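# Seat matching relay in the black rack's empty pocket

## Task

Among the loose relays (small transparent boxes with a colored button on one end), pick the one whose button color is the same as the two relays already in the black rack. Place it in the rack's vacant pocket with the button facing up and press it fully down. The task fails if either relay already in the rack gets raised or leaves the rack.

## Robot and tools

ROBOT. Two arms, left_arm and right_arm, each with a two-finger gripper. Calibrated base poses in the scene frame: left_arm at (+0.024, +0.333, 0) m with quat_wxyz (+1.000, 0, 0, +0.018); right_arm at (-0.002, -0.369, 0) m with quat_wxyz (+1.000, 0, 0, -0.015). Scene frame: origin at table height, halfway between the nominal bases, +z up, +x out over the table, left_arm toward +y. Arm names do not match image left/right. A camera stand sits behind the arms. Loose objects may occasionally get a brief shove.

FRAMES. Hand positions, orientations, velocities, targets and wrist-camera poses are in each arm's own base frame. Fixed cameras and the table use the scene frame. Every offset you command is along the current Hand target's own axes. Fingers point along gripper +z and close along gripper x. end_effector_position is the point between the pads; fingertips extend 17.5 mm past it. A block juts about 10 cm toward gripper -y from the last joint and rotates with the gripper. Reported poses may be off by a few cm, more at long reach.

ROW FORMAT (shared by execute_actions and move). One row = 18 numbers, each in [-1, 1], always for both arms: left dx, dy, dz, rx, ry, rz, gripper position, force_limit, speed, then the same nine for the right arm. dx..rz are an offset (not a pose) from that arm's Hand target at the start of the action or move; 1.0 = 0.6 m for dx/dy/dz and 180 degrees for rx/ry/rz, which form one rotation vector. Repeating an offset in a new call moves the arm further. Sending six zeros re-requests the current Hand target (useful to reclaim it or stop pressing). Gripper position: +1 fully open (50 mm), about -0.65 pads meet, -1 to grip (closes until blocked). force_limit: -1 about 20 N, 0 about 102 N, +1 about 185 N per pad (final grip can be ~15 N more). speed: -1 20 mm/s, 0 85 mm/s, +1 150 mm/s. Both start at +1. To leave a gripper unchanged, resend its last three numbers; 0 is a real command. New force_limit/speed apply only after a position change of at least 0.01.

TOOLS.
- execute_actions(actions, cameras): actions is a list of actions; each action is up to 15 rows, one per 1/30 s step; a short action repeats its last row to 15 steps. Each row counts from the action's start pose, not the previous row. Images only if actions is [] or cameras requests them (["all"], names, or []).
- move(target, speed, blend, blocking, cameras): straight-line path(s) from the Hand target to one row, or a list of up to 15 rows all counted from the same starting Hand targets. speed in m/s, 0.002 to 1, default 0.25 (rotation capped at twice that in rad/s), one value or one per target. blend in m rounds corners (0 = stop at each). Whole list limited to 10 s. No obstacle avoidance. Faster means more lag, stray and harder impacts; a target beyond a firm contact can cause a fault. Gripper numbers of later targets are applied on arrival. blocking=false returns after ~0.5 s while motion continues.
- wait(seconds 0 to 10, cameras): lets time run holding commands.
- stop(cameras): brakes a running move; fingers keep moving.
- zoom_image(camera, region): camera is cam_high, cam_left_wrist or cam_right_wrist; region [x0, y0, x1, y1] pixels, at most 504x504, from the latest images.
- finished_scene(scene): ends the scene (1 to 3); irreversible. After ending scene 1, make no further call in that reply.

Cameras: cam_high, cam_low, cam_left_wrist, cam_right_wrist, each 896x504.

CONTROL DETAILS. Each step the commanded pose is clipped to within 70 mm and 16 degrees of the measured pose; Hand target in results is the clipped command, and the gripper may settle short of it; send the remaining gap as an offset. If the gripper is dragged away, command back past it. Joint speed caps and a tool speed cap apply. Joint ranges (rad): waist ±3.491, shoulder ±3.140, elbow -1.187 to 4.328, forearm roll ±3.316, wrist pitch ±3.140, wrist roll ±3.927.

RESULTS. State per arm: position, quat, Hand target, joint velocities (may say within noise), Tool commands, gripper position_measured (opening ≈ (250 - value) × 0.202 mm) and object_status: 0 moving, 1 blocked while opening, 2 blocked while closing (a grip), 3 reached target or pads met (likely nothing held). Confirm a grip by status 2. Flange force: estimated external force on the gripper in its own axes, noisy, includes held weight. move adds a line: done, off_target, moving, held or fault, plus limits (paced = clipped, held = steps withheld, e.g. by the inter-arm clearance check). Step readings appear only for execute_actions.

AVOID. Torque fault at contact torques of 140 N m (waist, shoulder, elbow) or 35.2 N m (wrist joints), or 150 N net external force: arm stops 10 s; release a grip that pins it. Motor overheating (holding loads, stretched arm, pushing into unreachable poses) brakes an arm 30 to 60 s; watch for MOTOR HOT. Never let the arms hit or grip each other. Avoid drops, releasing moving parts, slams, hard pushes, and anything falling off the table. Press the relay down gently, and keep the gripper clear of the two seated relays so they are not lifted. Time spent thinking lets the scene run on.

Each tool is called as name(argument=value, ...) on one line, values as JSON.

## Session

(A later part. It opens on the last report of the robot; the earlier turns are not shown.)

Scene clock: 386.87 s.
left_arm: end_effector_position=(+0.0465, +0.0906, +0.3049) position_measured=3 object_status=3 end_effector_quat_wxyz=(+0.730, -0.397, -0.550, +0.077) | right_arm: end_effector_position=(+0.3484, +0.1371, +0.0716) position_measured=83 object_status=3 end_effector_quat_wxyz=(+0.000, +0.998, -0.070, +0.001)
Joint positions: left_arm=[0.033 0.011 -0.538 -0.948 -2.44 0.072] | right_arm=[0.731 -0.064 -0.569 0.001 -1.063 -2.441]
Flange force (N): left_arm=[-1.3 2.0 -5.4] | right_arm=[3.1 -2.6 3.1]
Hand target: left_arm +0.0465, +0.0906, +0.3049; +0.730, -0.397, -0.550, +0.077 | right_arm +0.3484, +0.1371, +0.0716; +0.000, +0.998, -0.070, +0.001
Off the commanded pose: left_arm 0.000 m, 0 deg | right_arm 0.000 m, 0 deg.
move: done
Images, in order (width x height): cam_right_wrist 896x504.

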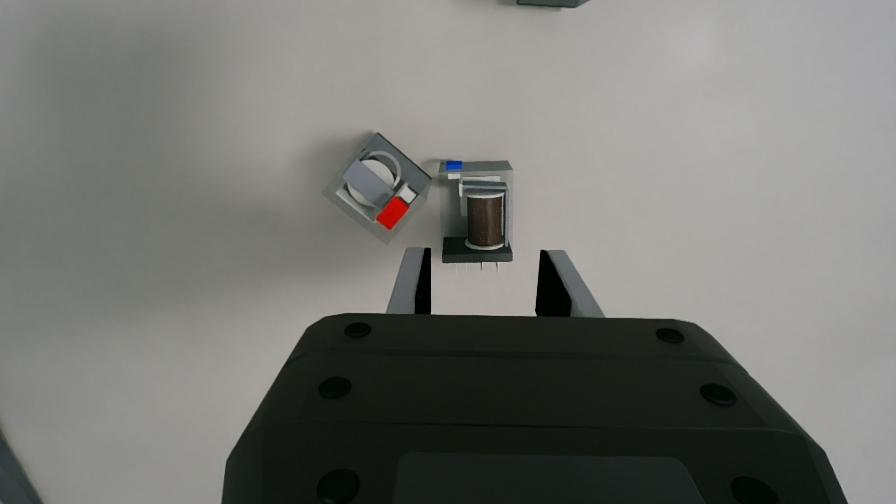

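move(target=[0,0,0,0,0,0,1,1,1, -0.0028,0,0.0868,0,0,0,0.47,1,0], speed=0.1, cameras=["cam_right_wrist","cam_low"])

zoom_image(camera="cam_right_wrist", region=[340, 110, 640, 330])

zoom_image(camera="cam_low", region=[340, 200, 480, 310])

Scene clock: 422.47 s.
left_arm: end_effector_position=(+0.0465, +0.0906, +0.3049) position_measured=3 object_status=3 end_effector_quat_wxyz=(+0.730, -0.397, -0.550, +0.077) | right_arm: end_effector_position=(+0.3469, +0.1374, +0.0195) position_measured=83 object_status=3 end_effector_quat_wxyz=(-0.001, +0.998, -0.070, +0.001)
Joint positions: left_arm=[0.033 0.011 -0.538 -0.948 -2.44 0.072] | right_arm=[0.734 0.017 -0.635 0.001 -0.916 -2.445]
Flange force (N): left_arm=[-1.3 1.5 -4.3] | right_arm=[2.5 -3.3 4.2]
Hand target: left_arm +0.0465, +0.0906, +0.3049; +0.730, -0.397, -0.550, +0.077 | right_arm +0.3469, +0.1374, +0.0195; +0.000, +0.998, -0.070, +0.001
Off the commanded pose: left_arm 0.000 m, 0 deg | right_arm 0.000 m, 0 deg.
move: done
Images, in order (width x height): cam_low 896x504, cam_right_wrist 896x504.

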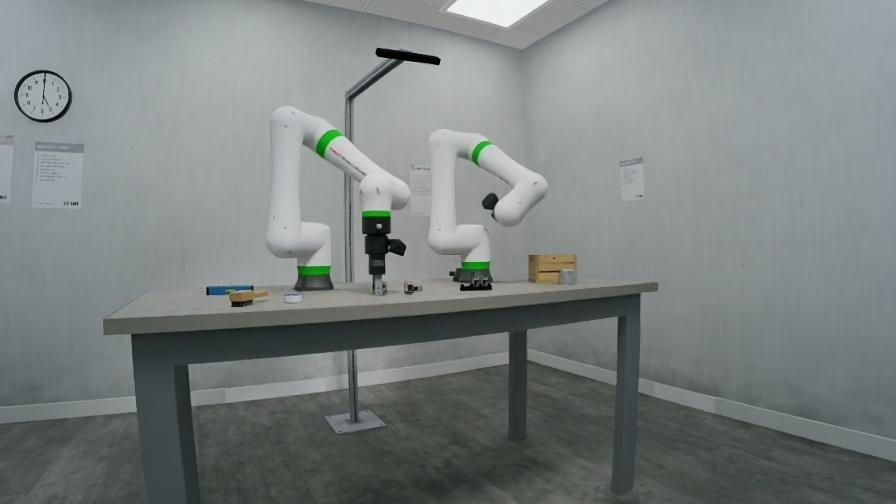

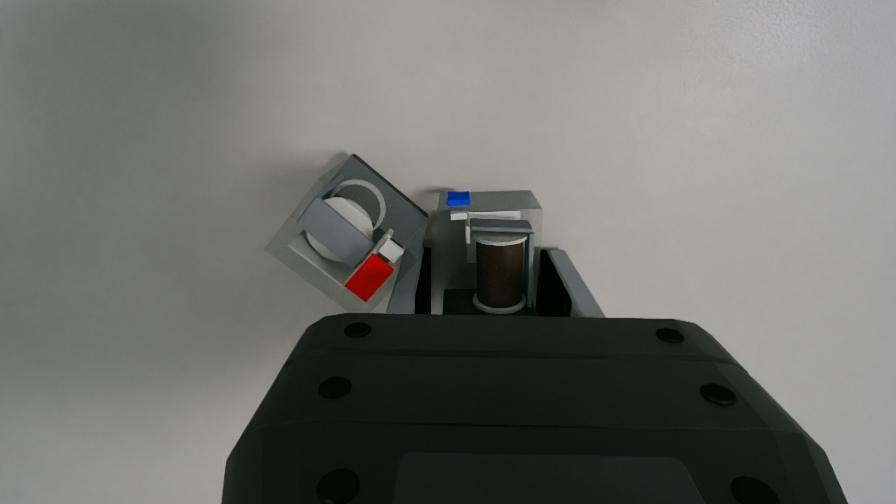

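Scaled by 1.680 from the camera's 896x504 image, which has a finer 1280x720 frame.

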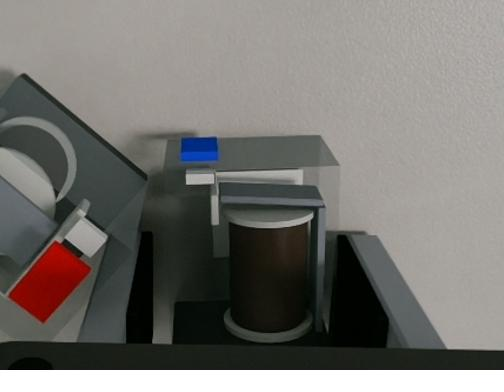

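Scaled by 3.600 from the camera's 896x504 image, which has a finer 1280x720 frame.

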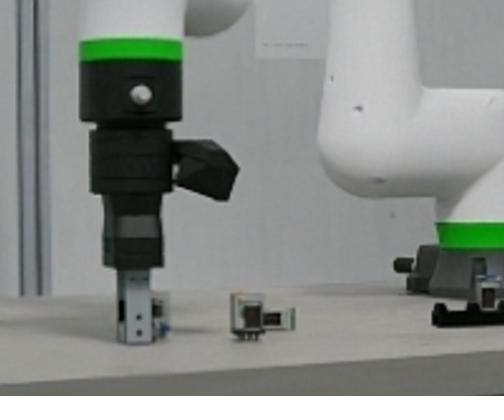

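move(target=[0,0,0,0,0,0,1,1,1, 0,0,0,0,0,0,-1,-0.8,-0.7])

Scene clock: 429.43 s.
left_arm: end_effector_position=(+0.0465, +0.0906, +0.3049) position_measured=3 object_status=3 end_effector_quat_wxyz=(+0.730, -0.397, -0.550, +0.077) | right_arm: end_effector_position=(+0.3469, +0.1374, +0.0195) position_measured=116 object_status=2 end_effector_quat_wxyz=(+0.000, +0.998, -0.070, +0.001)
Joint positions: left_arm=[0.033 0.011 -0.538 -0.948 -2.44 0.072] | right_arm=[0.734 0.017 -0.635 0.002 -0.916 -2.445]
Flange force (N): left_arm=[-0.2 1.2 -5.4] | right_arm=[2.8 -2.7 3.6]
Hand target: left_arm +0.0465, +0.0906, +0.3049; +0.730, -0.397, -0.550, +0.077 | right_arm +0.3469, +0.1374, +0.0195; +0.000, +0.998, -0.070, +0.001
Off the commanded pose: left_arm 0.000 m, 0 deg | right_arm 0.000 m, 0 deg.
move: done

move(target=[[0,0,0,0,0,0,1,1,1, 0,0,-0.01,0,0,0,-1,-0.8,-0.7],[0,0,0,0,0,0,1,1,1, 0.1,0,-0.01,0,0,0,-1,-0.8,-0.7],[0,0,0,0,0,0,1,1,1, 0.1,0,-0.0003,0,0,0,-1,-0.8,-0.7]], speed=[0.05,0.15,0.03], blend=[0.002,0.002,0], cameras=["cam_right_wrist"])

Scene clock: 439.30 s.
left_arm: end_effector_position=(+0.0465, +0.0906, +0.3049) position_measured=3 object_status=3 end_effector_quat_wxyz=(+0.730, -0.397, -0.550, +0.077) | right_arm: end_effector_position=(+0.4063, +0.1291, +0.0199) position_measured=116 object_status=2 end_effector_quat_wxyz=(-0.001, +0.998, -0.070, +0.001)
Joint positions: left_arm=[0.033 0.011 -0.538 -0.948 -2.44 0.072] | right_arm=[0.618 0.146 -0.492 0.001 -0.929 -2.329]
Flange force (N): left_arm=[-0.3 1.2 -5.4] | right_arm=[3.5 -2.7 4.8]
Hand target: left_arm +0.0465, +0.0906, +0.3049; +0.730, -0.397, -0.550, +0.077 | right_arm +0.4063, +0.1291, +0.0199; +0.000, +0.998, -0.070, +0.001
Off the commanded pose: left_arm 0.000 m, 0 deg | right_arm 0.000 m, 0 deg.
move: done
Images, in order (width x height): cam_right_wrist 896x504.

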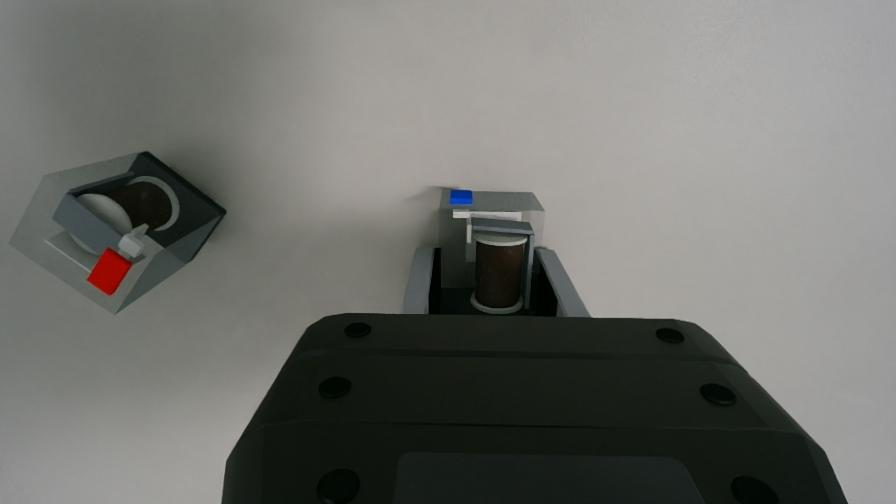

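move(target=[[0,0,0,0,0,0,1,1,1, 0,0,0,0,0,0,0.47,-0.8,-0.7],[0,0,0,0,0,0,1,1,1, 0,-0.0375,-0.0168,-0.111,0,0,0.47,-0.8,-0.7],[0,0,0,0,0,0,1,1,1, 0,-0.0375,-0.0043,-0.111,0,0,0.47,-0.8,-0.7]], speed=[0.05,0.1,0.03], cameras=["cam_right_wrist","cam_low"])

zoom_image(camera="cam_low", region=[340, 200, 480, 310])

zoom_image(camera="cam_right_wrist", region=[340, 110, 640, 330])

Scene clock: 459.67 s.
left_arm: end_effector_position=(+0.0465, +0.0906, +0.3049) position_measured=3 object_status=3 end_effector_quat_wxyz=(+0.730, -0.397, -0.550, +0.077) | right_arm: end_effector_position=(+0.4094, +0.1514, +0.0225) position_measured=83 object_status=3 end_effector_quat_wxyz=(+0.173, +0.983, -0.069, -0.011)
Joint positions: left_arm=[0.033 0.011 -0.538 -0.948 -2.44 0.072] | right_arm=[0.805 0.327 -0.372 0.221 -1.164 -2.633]
Flange force (N): left_arm=[-1.1 2.0 -5.4] | right_arm=[3.2 -5.1 3.1]
Hand target: left_arm +0.0465, +0.0906, +0.3049; +0.730, -0.397, -0.550, +0.077 | right_arm +0.4094, +0.1513, +0.0225; +0.173, +0.983, -0.069, -0.011
Off the commanded pose: left_arm 0.000 m, 0 deg | right_arm 0.000 m, 0 deg.
move: done
Images, in order (width x height): cam_low 896x504, cam_right_wrist 896x504.

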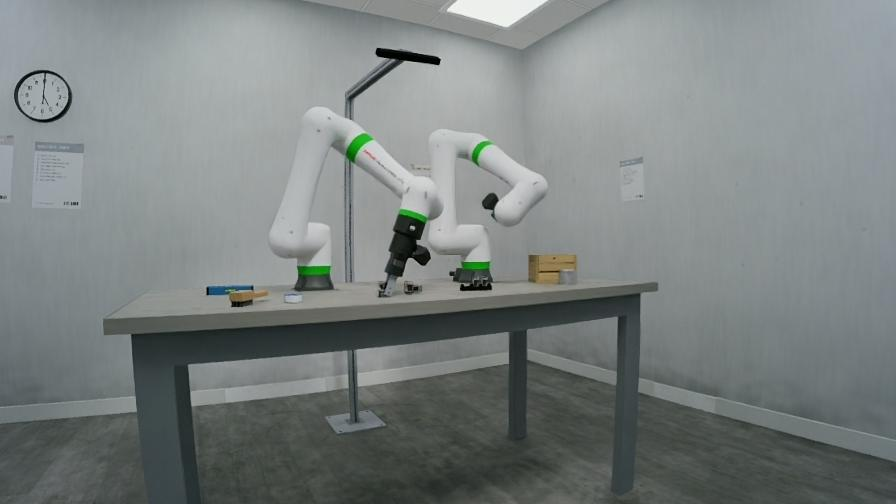

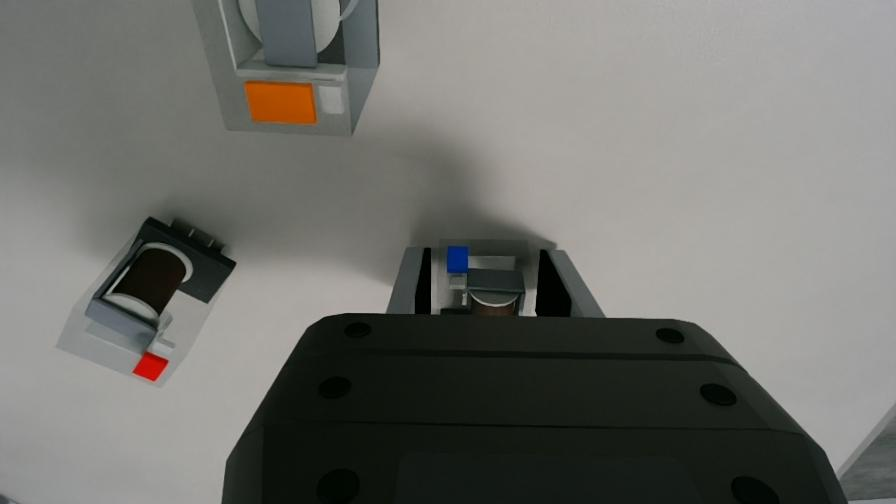

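Scaled by 3.600 from the camera's 896x504 image, which has a finer 1280x720 frame.

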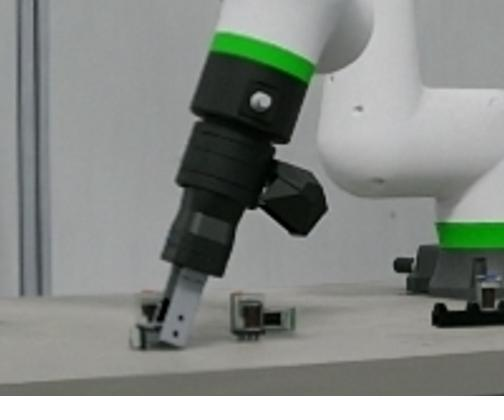

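Scaled by 1.680 from the camera's 896x504 image, which has a finer 1280x720 frame.

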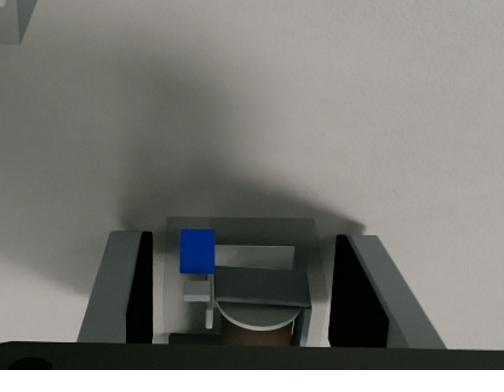

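move(target=[0,0,0,0,0,0,1,1,1, 0,0,0,0,0,0,-1,-0.3,-0.7])

move(target=[[0,0,0,0,0,0,1,1,1, 0,0.0285,-0.0783,0,0,0,-1,-0.3,-0.7],[0,0,0,0,0,0,1,1,1, -0.1588,-0.4042,-0.2578,0.4988,0.0235,0.0503,-1,-0.3,-0.7]], speed=[0.1,0.25], blend=[0.02,0], cameras=["all"])

Scene clock: 501.03 s.
left_arm: end_effector_position=(+0.0465, +0.0906, +0.3049) position_measured=3 object_status=3 end_effector_quat_wxyz=(+0.730, -0.397, -0.550, +0.077) | right_arm: end_effector_position=(+0.4094, +0.1513, +0.0225) position_measured=120 object_status=2 end_effector_quat_wxyz=(+0.173, +0.983, -0.069, -0.011)
Joint positions: left_arm=[0.033 0.011 -0.538 -0.948 -2.44 0.072] | right_arm=[0.805 0.327 -0.372 0.221 -1.164 -2.633]
Flange force (N): left_arm=[-1.3 2.5 -5.5] | right_arm=[3.7 -5.5 2.8]
Hand target: left_arm +0.0465, +0.0906, +0.3049; +0.730, -0.397, -0.550, +0.077 | right_arm +0.4094, +0.1513, +0.0225; +0.173, +0.983, -0.069, -0.011
Off the commanded pose: left_arm 0.000 m, 0 deg | right_arm 0.000 m, 0 deg.
move: done

Scene clock: 505.33 s.
left_arm: end_effector_position=(+0.0465, +0.0906, +0.3049) position_measured=3 object_status=3 end_effector_quat_wxyz=(+0.730, -0.397, -0.550, +0.077) | right_arm: end_effector_position=(+0.3539, +0.4426, +0.0851) position_measured=120 object_status=2 end_effector_quat_wxyz=(-0.568, +0.810, -0.120, +0.086)
Joint positions: left_arm=[0.033 0.011 -0.538 -0.948 -2.44 0.072] | right_arm=[0.426 0.229 -0.554 -1.844 -0.822 -0.809]
Flange force (N): left_arm=[-0.4 1.5 -4.3] | right_arm=[1.8 5.3 5.7]
Hand target: left_arm +0.0465, +0.0906, +0.3049; +0.730, -0.397, -0.550, +0.077 | right_arm +0.3539, +0.4426, +0.0851; -0.568, +0.810, -0.120, +0.086
Off the commanded pose: left_arm 0.000 m, 0 deg | right_arm 0.000 m, 0 deg.
move: done

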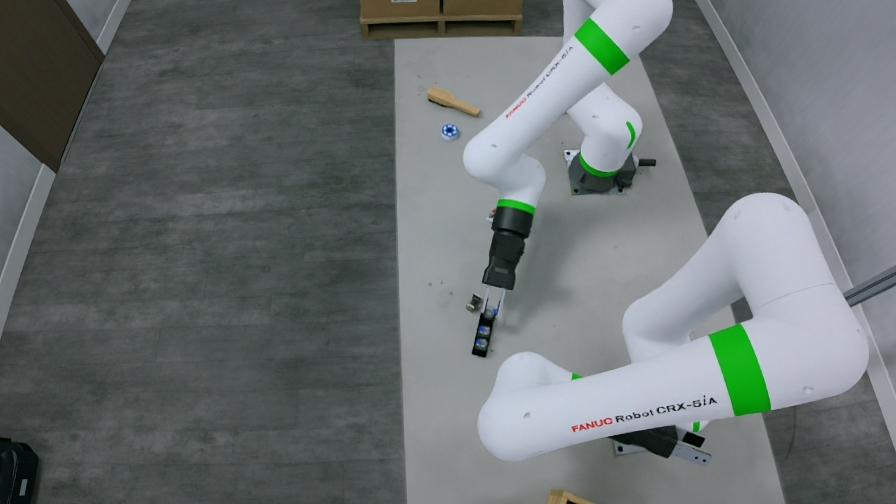

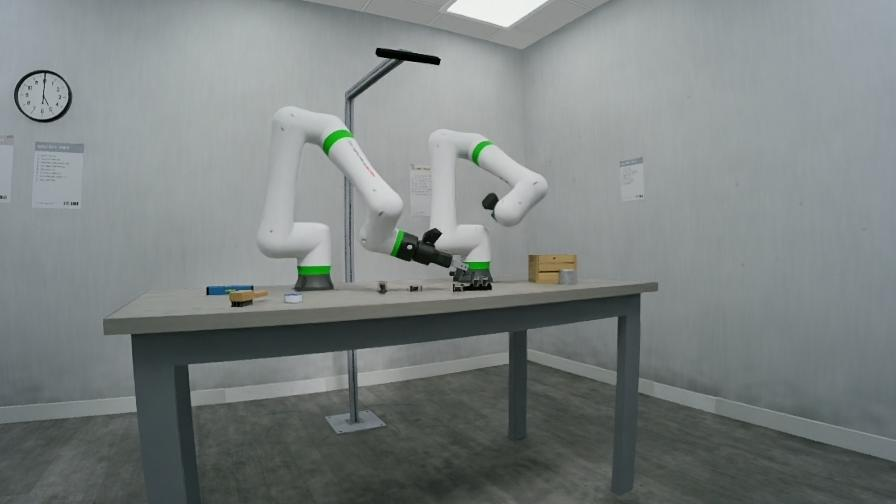

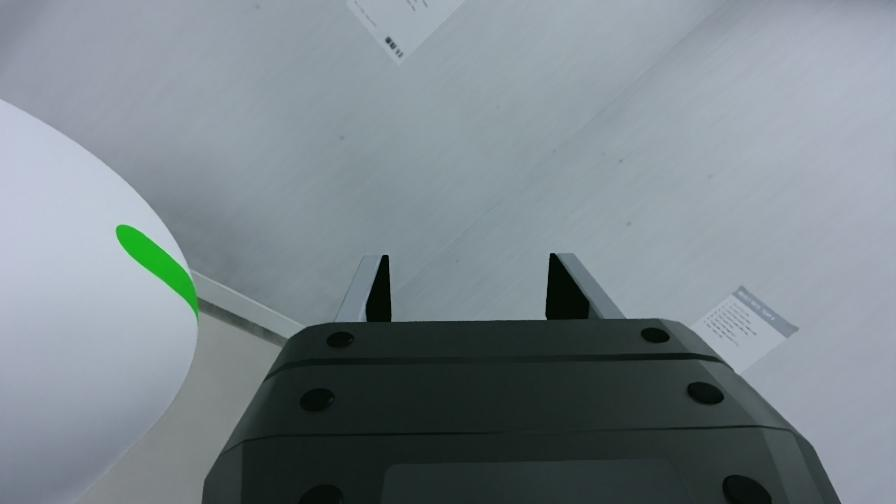

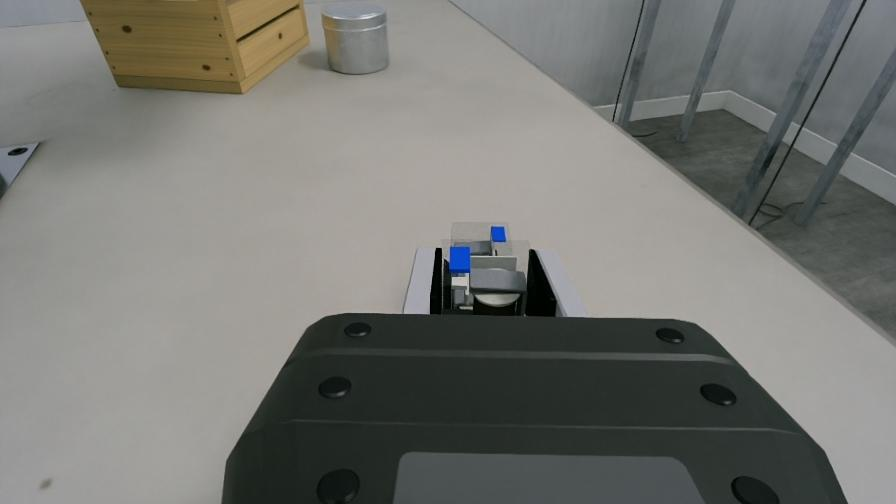

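zoom_image(camera="cam_right_wrist", region=[380, 190, 620, 330])

zoom_image(camera="cam_low", region=[400, 210, 540, 310])

zoom_image(camera="cam_high", region=[450, 270, 530, 370])

Scaled by 2.100 from the camera's 896x504 image, which has a finer 1280x720 frame.

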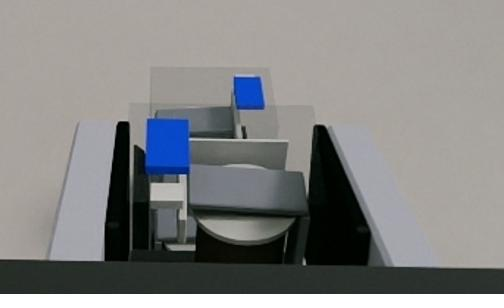

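Scaled by 3.600 from the camera's 896x504 image, which has a finer 1280x720 frame.

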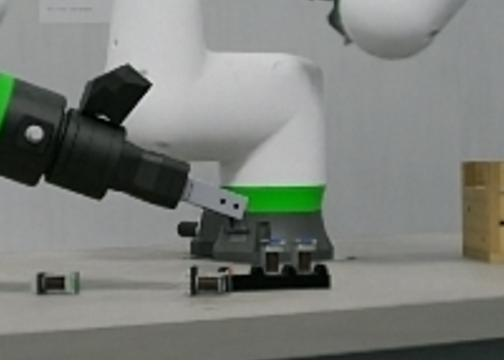

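Scaled by 5.040 from the camera's 896x504 image, which has a finer 1280x720 frame.

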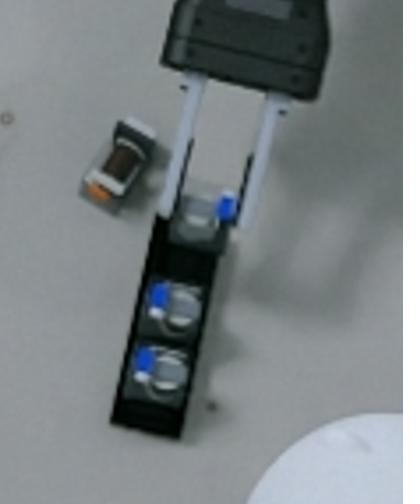

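move(target=[0,0,0,0,0,0,1,1,1, 0,0.0470,0.0171,0,0,0,-1,-0.3,-0.7], speed=0.06, cameras=["cam_right_wrist","cam_low","cam_high"])

zoom_image(camera="cam_right_wrist", region=[380, 160, 620, 330])

zoom_image(camera="cam_low", region=[420, 230, 520, 310])

zoom_image(camera="cam_high", region=[450, 270, 530, 370])

Scene clock: 544.13 s.
left_arm: end_effector_position=(+0.0465, +0.0906, +0.3049) position_measured=3 object_status=3 end_effector_quat_wxyz=(+0.730, -0.397, -0.550, +0.077) | right_arm: end_effector_position=(+0.3539, +0.4426, +0.0551) position_measured=120 object_status=2 end_effector_quat_wxyz=(-0.568, +0.810, -0.120, +0.086)
Joint positions: left_arm=[0.033 0.011 -0.538 -0.948 -2.44 0.072] | right_arm=[0.4 0.328 -0.559 -1.909 -0.87 -0.683]
Flange force (N): left_arm=[-0.3 1.0 -5.1] | right_arm=[2.0 7.0 6.3]
Hand target: left_arm +0.0465, +0.0906, +0.3049; +0.730, -0.397, -0.550, +0.077 | right_arm +0.3539, +0.4426, +0.0550; -0.568, +0.810, -0.120, +0.086
Off the commanded pose: left_arm 0.000 m, 0 deg | right_arm 0.000 m, 0 deg.
move: done
Images, in order (width x height): cam_high 896x504, cam_low 896x504, cam_right_wrist 896x504.

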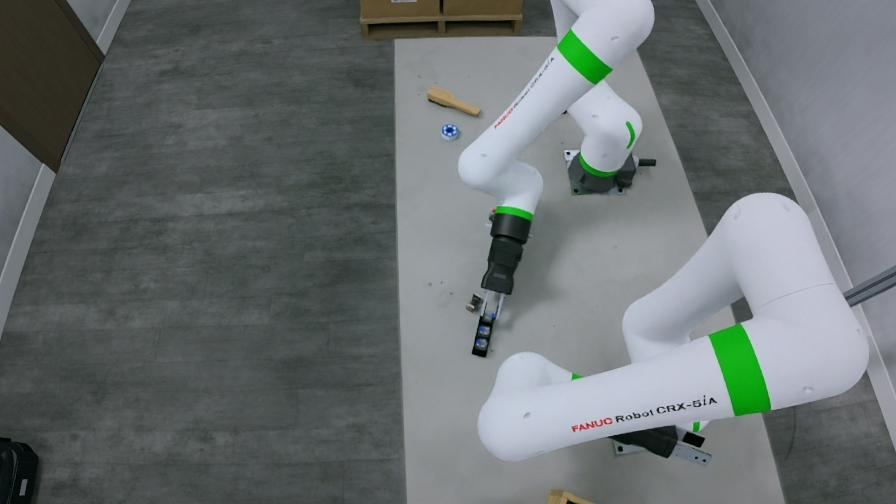

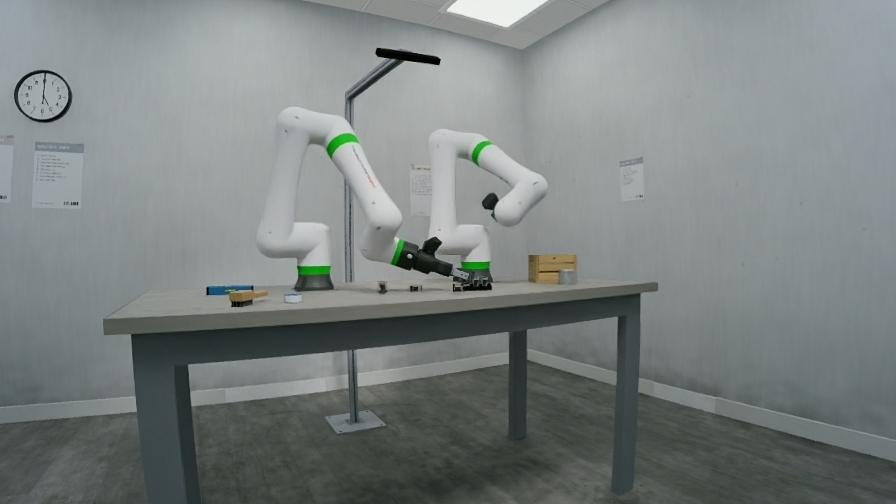

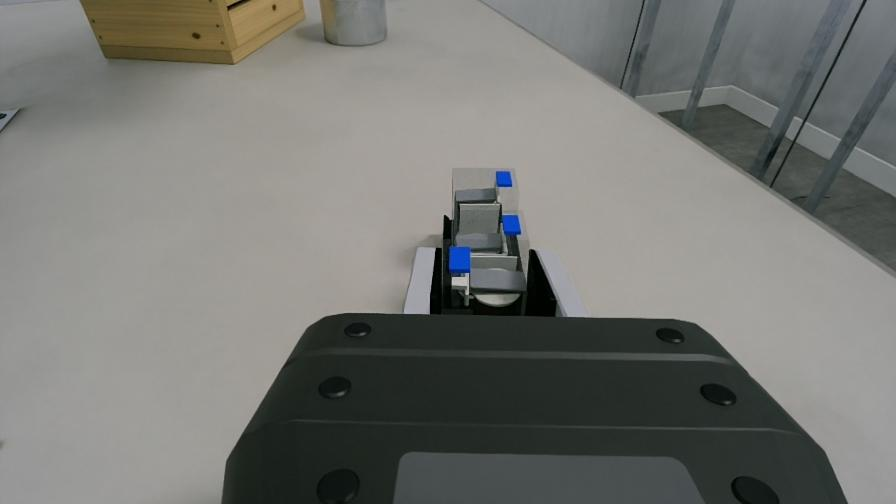

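Scaled by 2.100 from the camera's 896x504 image, which has a finer 1280x720 frame.

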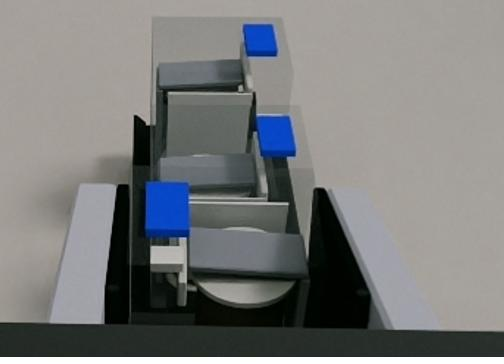

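Scaled by 5.040 from the camera's 896x504 image, which has a finer 1280x720 frame.

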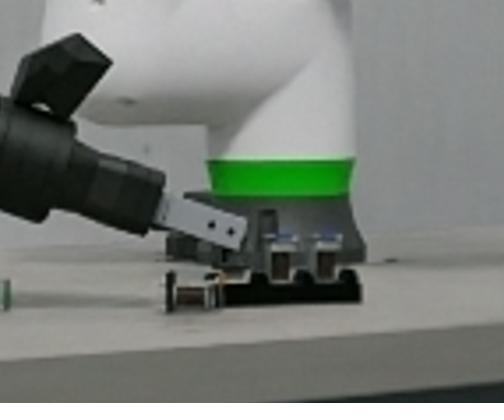

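Scaled by 5.040 from the camera's 896x504 image, which has a finer 1280x720 frame.

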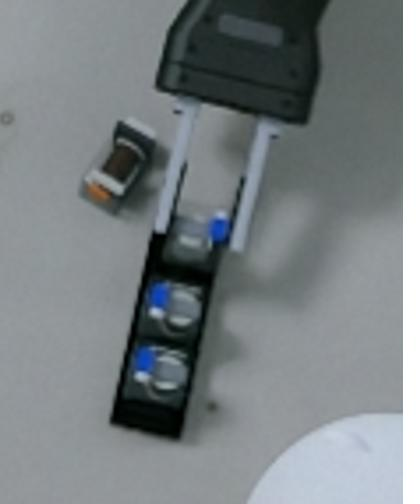

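zoom_image(camera="cam_right_wrist", region=[430, 160, 550, 240])

zoom_image(camera="cam_right_wrist", region=[430, 235, 550, 315])

Scaled by 4.200 from the camera's 896x504 image, which has a finer 1280x720 frame.

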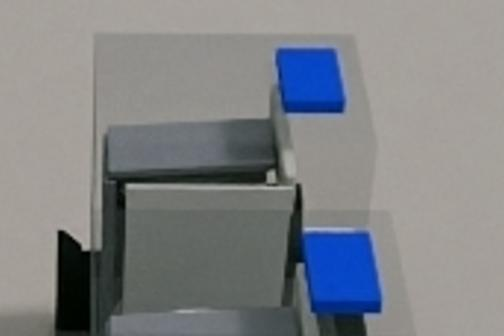

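Scaled by 4.200 from the camera's 896x504 image, which has a finer 1280x720 frame.

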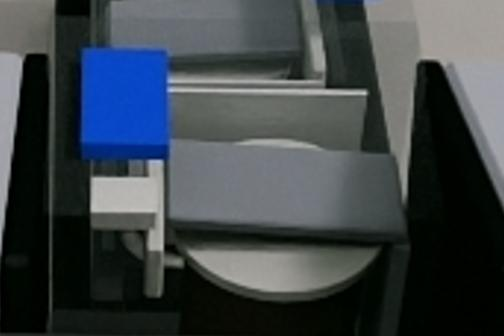

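zoom_image(camera="cam_low", region=[446, 262, 496, 297])

Scaled by 10.080 from the camera's 896x504 image, which has a finer 1280x720 frame.

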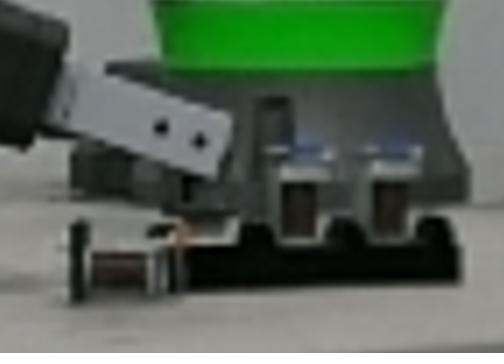

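move(target=[0,0,0,0,0,0,1,1,1, 0,0.0063,0.0023,0,0.00366,0.00133,-1,-0.3,-0.7], speed=0.02)

move(target=[0,0,0,0,0,0,1,1,1, 0,0.0031,0.00114,0,0,0,-1,-0.3,-0.7], speed=0.01)

Scene clock: 630.13 s.
left_arm: end_effector_position=(+0.0465, +0.0906, +0.3049) position_measured=3 object_status=3 end_effector_quat_wxyz=(+0.730, -0.397, -0.550, +0.077) | right_arm: end_effector_position=(+0.3540, +0.4426, +0.0510) position_measured=120 object_status=2 end_effector_quat_wxyz=(-0.567, +0.809, -0.125, +0.089)
Joint positions: left_arm=[0.033 0.011 -0.538 -0.948 -2.44 0.072] | right_arm=[0.398 0.339 -0.568 -1.934 -0.87 -0.657]
Flange force (N): left_arm=[-1.1 1.6 -4.9] | right_arm=[1.4 6.0 6.2]
Hand target: left_arm +0.0465, +0.0906, +0.3049; +0.730, -0.397, -0.550, +0.077 | right_arm +0.3540, +0.4426, +0.0510; -0.567, +0.809, -0.125, +0.089
Off the commanded pose: left_arm 0.000 m, 0 deg | right_arm 0.000 m, 0 deg.
move: done

Scene clock: 630.83 s.
left_arm: end_effector_position=(+0.0465, +0.0906, +0.3049) position_measured=3 object_status=3 end_effector_quat_wxyz=(+0.730, -0.397, -0.550, +0.077) | right_arm: end_effector_position=(+0.3540, +0.4426, +0.0490) position_measured=120 object_status=2 end_effector_quat_wxyz=(-0.567, +0.809, -0.125, +0.089)
Joint positions: left_arm=[0.033 0.011 -0.538 -0.948 -2.44 0.072] | right_arm=[0.396 0.346 -0.568 -1.937 -0.874 -0.649]
Flange force (N): left_arm=[-1.3 1.6 -5.7] | right_arm=[1.9 6.5 6.6]
Hand target: left_arm +0.0465, +0.0906, +0.3049; +0.730, -0.397, -0.550, +0.077 | right_arm +0.3540, +0.4426, +0.0490; -0.567, +0.809, -0.125, +0.089
Off the commanded pose: left_arm 0.000 m, 0 deg | right_arm 0.000 m, 0 deg.
move: done

move(target=[0,0,0,0,0,0,1,1,1, 0,0.0031,0.00114,0,0,0,-1,-0.3,-0.7], speed=0.01)

move(target=[0,0,0,0,0,0,1,1,1, 0,0.00155,0.00057,0,0,0,-1,-0.3,-0.7], speed=0.01)

Scene clock: 635.93 s.
left_arm: end_effector_position=(+0.0465, +0.0906, +0.3049) position_measured=3 object_status=3 end_effector_quat_wxyz=(+0.730, -0.397, -0.550, +0.077) | right_arm: end_effector_position=(+0.3540, +0.4426, +0.0471) position_measured=120 object_status=2 end_effector_quat_wxyz=(-0.567, +0.809, -0.125, +0.089)
Joint positions: left_arm=[0.033 0.011 -0.538 -0.948 -2.44 0.072] | right_arm=[0.395 0.353 -0.568 -1.941 -0.877 -0.641]
Flange force (N): left_arm=[-0.9 2.2 -5.1] | right_arm=[1.8 6.4 6.0]
Hand target: left_arm +0.0465, +0.0906, +0.3049; +0.730, -0.397, -0.550, +0.077 | right_arm +0.3540, +0.4426, +0.0471; -0.567, +0.809, -0.125, +0.089
Off the commanded pose: left_arm 0.000 m, 0 deg | right_arm 0.000 m, 0 deg.
move: done

Scene clock: 636.63 s.
left_arm: end_effector_position=(+0.0465, +0.0906, +0.3049) position_measured=3 object_status=3 end_effector_quat_wxyz=(+0.730, -0.397, -0.550, +0.077) | right_arm: end_effector_position=(+0.3540, +0.4426, +0.0461) position_measured=120 object_status=2 end_effector_quat_wxyz=(-0.567, +0.809, -0.125, +0.089)
Joint positions: left_arm=[0.033 0.011 -0.538 -0.948 -2.44 0.072] | right_arm=[0.394 0.356 -0.568 -1.943 -0.879 -0.637]
Flange force (N): left_arm=[-0.8 2.1 -5.3] | right_arm=[2.2 5.6 5.5]
Hand target: left_arm +0.0465, +0.0906, +0.3049; +0.730, -0.397, -0.550, +0.077 | right_arm +0.3540, +0.4426, +0.0461; -0.567, +0.809, -0.125, +0.089
Off the commanded pose: left_arm 0.000 m, 0 deg | right_arm 0.000 m, 0 deg.
move: done

move(target=[0,0,0,0,0,0,1,1,1, 0,0.00155,0.00057,0,0,0,-1,-0.3,-0.7], speed=0.01)

move(target=[0,0,0,0,0,0,1,1,1, 0,0.00155,0.00057,0,0,0,-1,-0.3,-0.7], speed=0.01)

Scene clock: 642.47 s.
left_arm: end_effector_position=(+0.0465, +0.0906, +0.3049) position_measured=3 object_status=3 end_effector_quat_wxyz=(+0.730, -0.397, -0.550, +0.077) | right_arm: end_effector_position=(+0.3540, +0.4426, +0.0451) position_measured=120 object_status=2 end_effector_quat_wxyz=(-0.567, +0.809, -0.125, +0.089)
Joint positions: left_arm=[0.033 0.011 -0.538 -0.948 -2.44 0.072] | right_arm=[0.393 0.36 -0.568 -1.945 -0.88 -0.633]
Flange force (N): left_arm=[-1.3 1.7 -4.3] | right_arm=[1.6 6.9 6.0]
Hand target: left_arm +0.0465, +0.0906, +0.3049; +0.730, -0.397, -0.550, +0.077 | right_arm +0.3540, +0.4426, +0.0451; -0.567, +0.809, -0.125, +0.089
Off the commanded pose: left_arm 0.000 m, 0 deg | right_arm 0.000 m, 0 deg.
move: done

Scene clock: 643.17 s.
left_arm: end_effector_position=(+0.0465, +0.0906, +0.3049) position_measured=3 object_status=3 end_effector_quat_wxyz=(+0.730, -0.397, -0.550, +0.077) | right_arm: end_effector_position=(+0.3540, +0.4426, +0.0441) position_measured=120 object_status=2 end_effector_quat_wxyz=(-0.567, +0.809, -0.125, +0.089)
Joint positions: left_arm=[0.033 0.011 -0.538 -0.948 -2.44 0.072] | right_arm=[0.392 0.363 -0.568 -1.947 -0.882 -0.629]
Flange force (N): left_arm=[-0.5 0.5 -4.8] | right_arm=[1.4 6.9 6.1]
Hand target: left_arm +0.0465, +0.0906, +0.3049; +0.730, -0.397, -0.550, +0.077 | right_arm +0.3540, +0.4426, +0.0441; -0.567, +0.809, -0.125, +0.089
Off the commanded pose: left_arm 0.000 m, 0 deg | right_arm 0.000 m, 0 deg.
move: done

move(target=[0,0,0,0,0,0,1,1,1, 0,0.00155,0.00057,0,0,0,-1,-0.3,-0.7], speed=0.01, cameras=["cam_low","cam_right_wrist"])

zoom_image(camera="cam_low", region=[446, 262, 496, 297])

zoom_image(camera="cam_right_wrist", region=[420, 130, 560, 320])

Scene clock: 648.00 s.
left_arm: end_effector_position=(+0.0465, +0.0906, +0.3049) position_measured=3 object_status=3 end_effector_quat_wxyz=(+0.730, -0.397, -0.550, +0.077) | right_arm: end_effector_position=(+0.3540, +0.4426, +0.0431) position_measured=120 object_status=2 end_effector_quat_wxyz=(-0.567, +0.809, -0.125, +0.089)
Joint positions: left_arm=[0.033 0.011 -0.538 -0.948 -2.44 0.072] | right_arm=[0.392 0.367 -0.568 -1.949 -0.884 -0.626]
Flange force (N): left_arm=[-1.2 3.2 -5.6] | right_arm=[1.7 6.4 5.6]
Hand target: left_arm +0.0465, +0.0906, +0.3049; +0.730, -0.397, -0.550, +0.077 | right_arm +0.3540, +0.4426, +0.0431; -0.567, +0.809, -0.125, +0.089
Off the commanded pose: left_arm 0.000 m, 0 deg | right_arm 0.000 m, 0 deg.
move: done
Images, in order (width x height): cam_low 896x504, cam_right_wrist 896x504.

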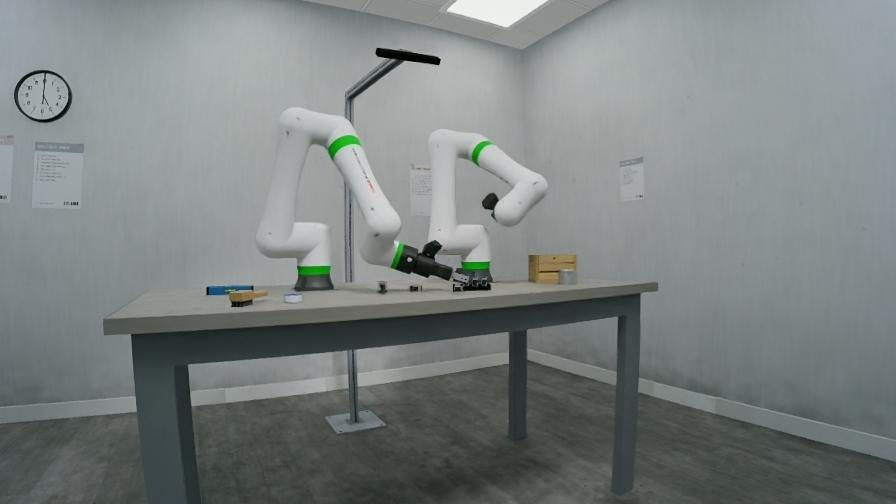

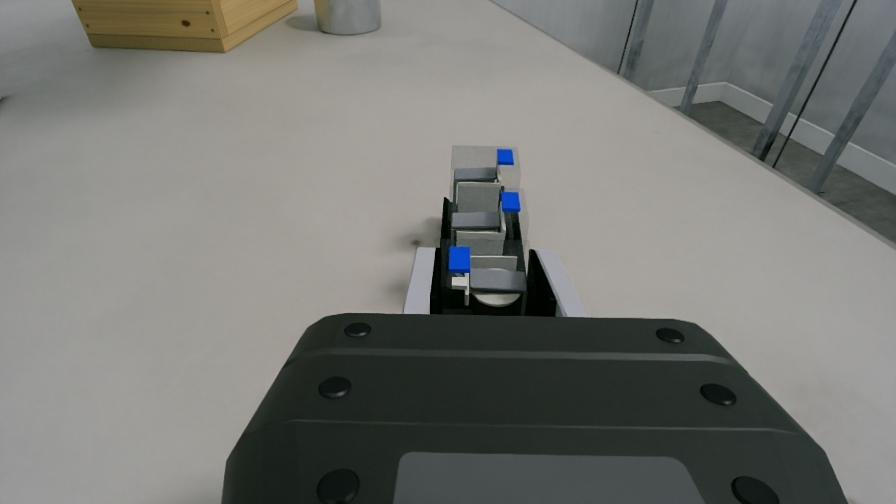

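Scaled by 10.080 from the camera's 896x504 image, which has a finer 1280x720 frame.

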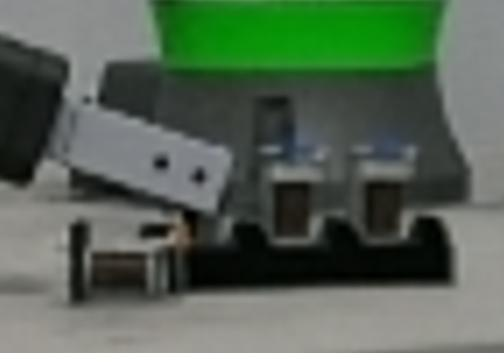

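Scaled by 2.653 from the camera's 896x504 image, which has a finer 1280x720 frame.

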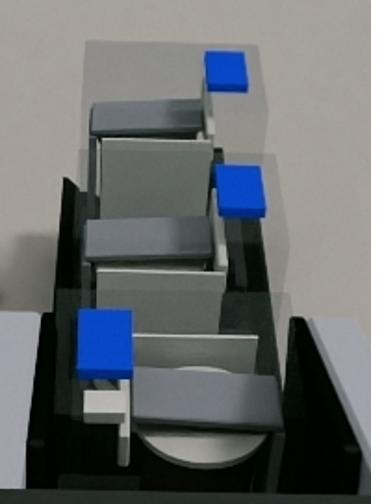

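move(target=[0,0,0,0,0,0,1,1,1, 0,0.0008,0.0003,0,0,0,-1,-0.3,-0.7], speed=0.01, cameras=["cam_high","cam_low"])

zoom_image(camera="cam_high", region=[455, 285, 515, 365])

zoom_image(camera="cam_low", region=[446, 262, 496, 297])

Scene clock: 666.40 s.
left_arm: end_effector_position=(+0.0465, +0.0906, +0.3049) position_measured=3 object_status=3 end_effector_quat_wxyz=(+0.730, -0.397, -0.550, +0.077) | right_arm: end_effector_position=(+0.3540, +0.4426, +0.0426) position_measured=120 object_status=2 end_effector_quat_wxyz=(-0.567, +0.809, -0.125, +0.089)
Joint positions: left_arm=[0.033 0.011 -0.538 -0.948 -2.44 0.072] | right_arm=[0.391 0.368 -0.568 -1.95 -0.885 -0.624]
Flange force (N): left_arm=[-0.5 0.9 -5.1] | right_arm=[2.0 6.8 6.2]
Hand target: left_arm +0.0465, +0.0906, +0.3049; +0.730, -0.397, -0.550, +0.077 | right_arm +0.3540, +0.4426, +0.0426; -0.567, +0.809, -0.125, +0.089
Off the commanded pose: left_arm 0.000 m, 0 deg | right_arm 0.000 m, 0 deg.
move: done
Images, in order (width x height): cam_high 896x504, cam_low 896x504.

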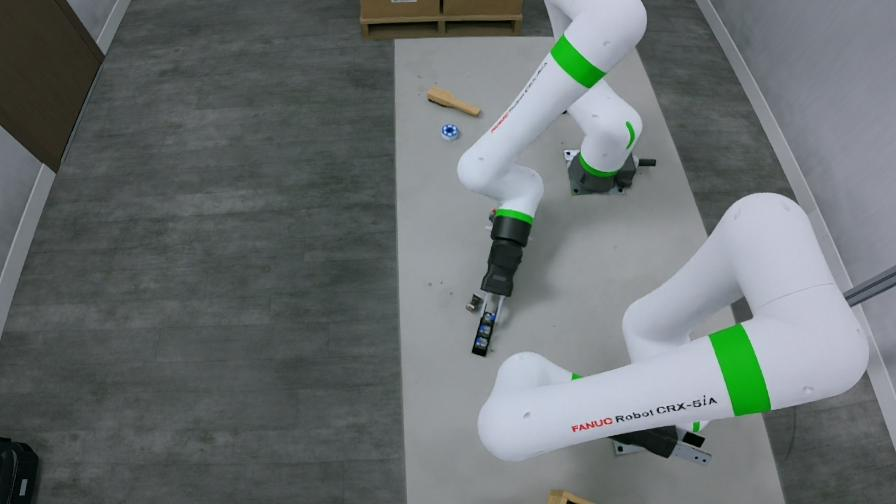

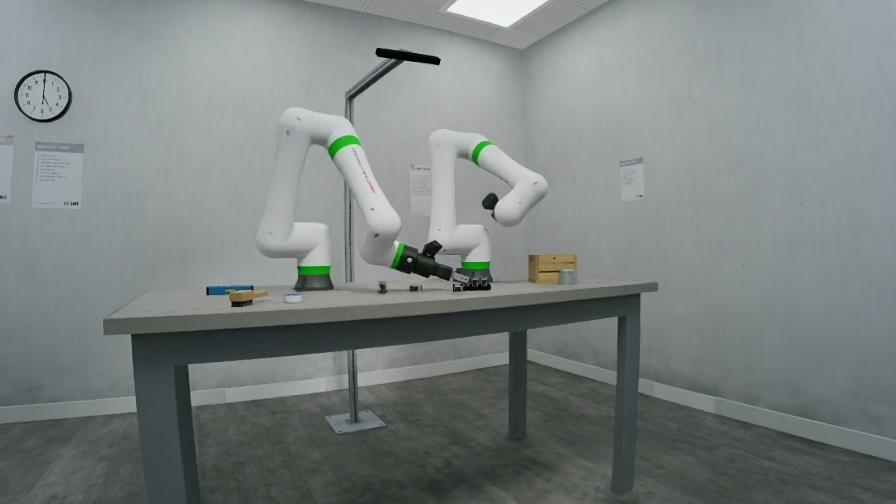

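Scaled by 6.300 from the camera's 896x504 image, which has a finer 1280x720 frame.

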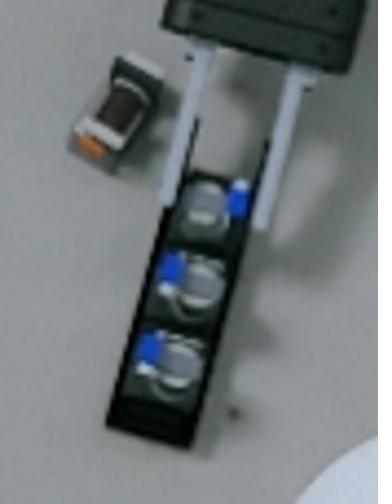

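Scaled by 10.080 from the camera's 896x504 image, which has a finer 1280x720 frame.

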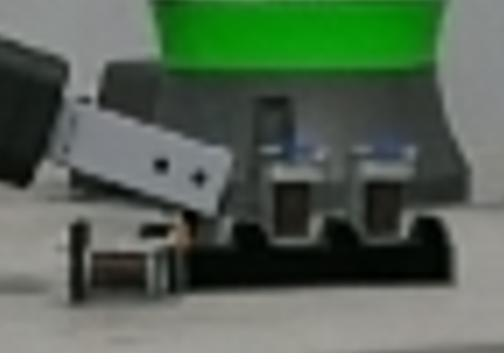

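move(target=[0,0,0,0,0,0,1,1,1, 0,0.00155,0.00057,0,0,0,-1,-0.3,-0.7], speed=0.01)

move(target=[0,0,0,0,0,0,1,1,1, 0,0.00155,0.00057,0,0,0,-1,-0.3,-0.7], speed=0.01)

Scene clock: 672.23 s.
left_arm: end_effector_position=(+0.0465, +0.0906, +0.3049) position_measured=3 object_status=3 end_effector_quat_wxyz=(+0.730, -0.397, -0.550, +0.077) | right_arm: end_effector_position=(+0.3540, +0.4427, +0.0416) position_measured=120 object_status=2 end_effector_quat_wxyz=(-0.567, +0.809, -0.125, +0.089)
Joint positions: left_arm=[0.033 0.011 -0.538 -0.948 -2.44 0.072] | right_arm=[0.391 0.372 -0.568 -1.952 -0.886 -0.62]
Flange force (N): left_arm=[-1.1 1.4 -5.0] | right_arm=[1.5 3.3 3.9]
Hand target: left_arm +0.0465, +0.0906, +0.3049; +0.730, -0.397, -0.550, +0.077 | right_arm +0.3540, +0.4426, +0.0416; -0.567, +0.809, -0.125, +0.089
Off the commanded pose: left_arm 0.000 m, 0 deg | right_arm 0.000 m, 0 deg.
move: done

Scene clock: 672.93 s.
left_arm: end_effector_position=(+0.0465, +0.0906, +0.3049) position_measured=3 object_status=3 end_effector_quat_wxyz=(+0.730, -0.397, -0.550, +0.077) | right_arm: end_effector_position=(+0.3540, +0.4427, +0.0407) position_measured=120 object_status=2 end_effector_quat_wxyz=(-0.567, +0.809, -0.125, +0.089)
Joint positions: left_arm=[0.033 0.011 -0.538 -0.948 -2.44 0.072] | right_arm=[0.39 0.375 -0.567 -1.954 -0.888 -0.616]
Flange force (N): left_arm=[-0.9 1.6 -5.8] | right_arm=[0.5 -24.7 -12.4]
Hand target: left_arm +0.0465, +0.0906, +0.3049; +0.730, -0.397, -0.550, +0.077 | right_arm +0.3540, +0.4426, +0.0406; -0.567, +0.809, -0.125, +0.089
Off the commanded pose: left_arm 0.000 m, 0 deg | right_arm 0.000 m, 0 deg.
move: done


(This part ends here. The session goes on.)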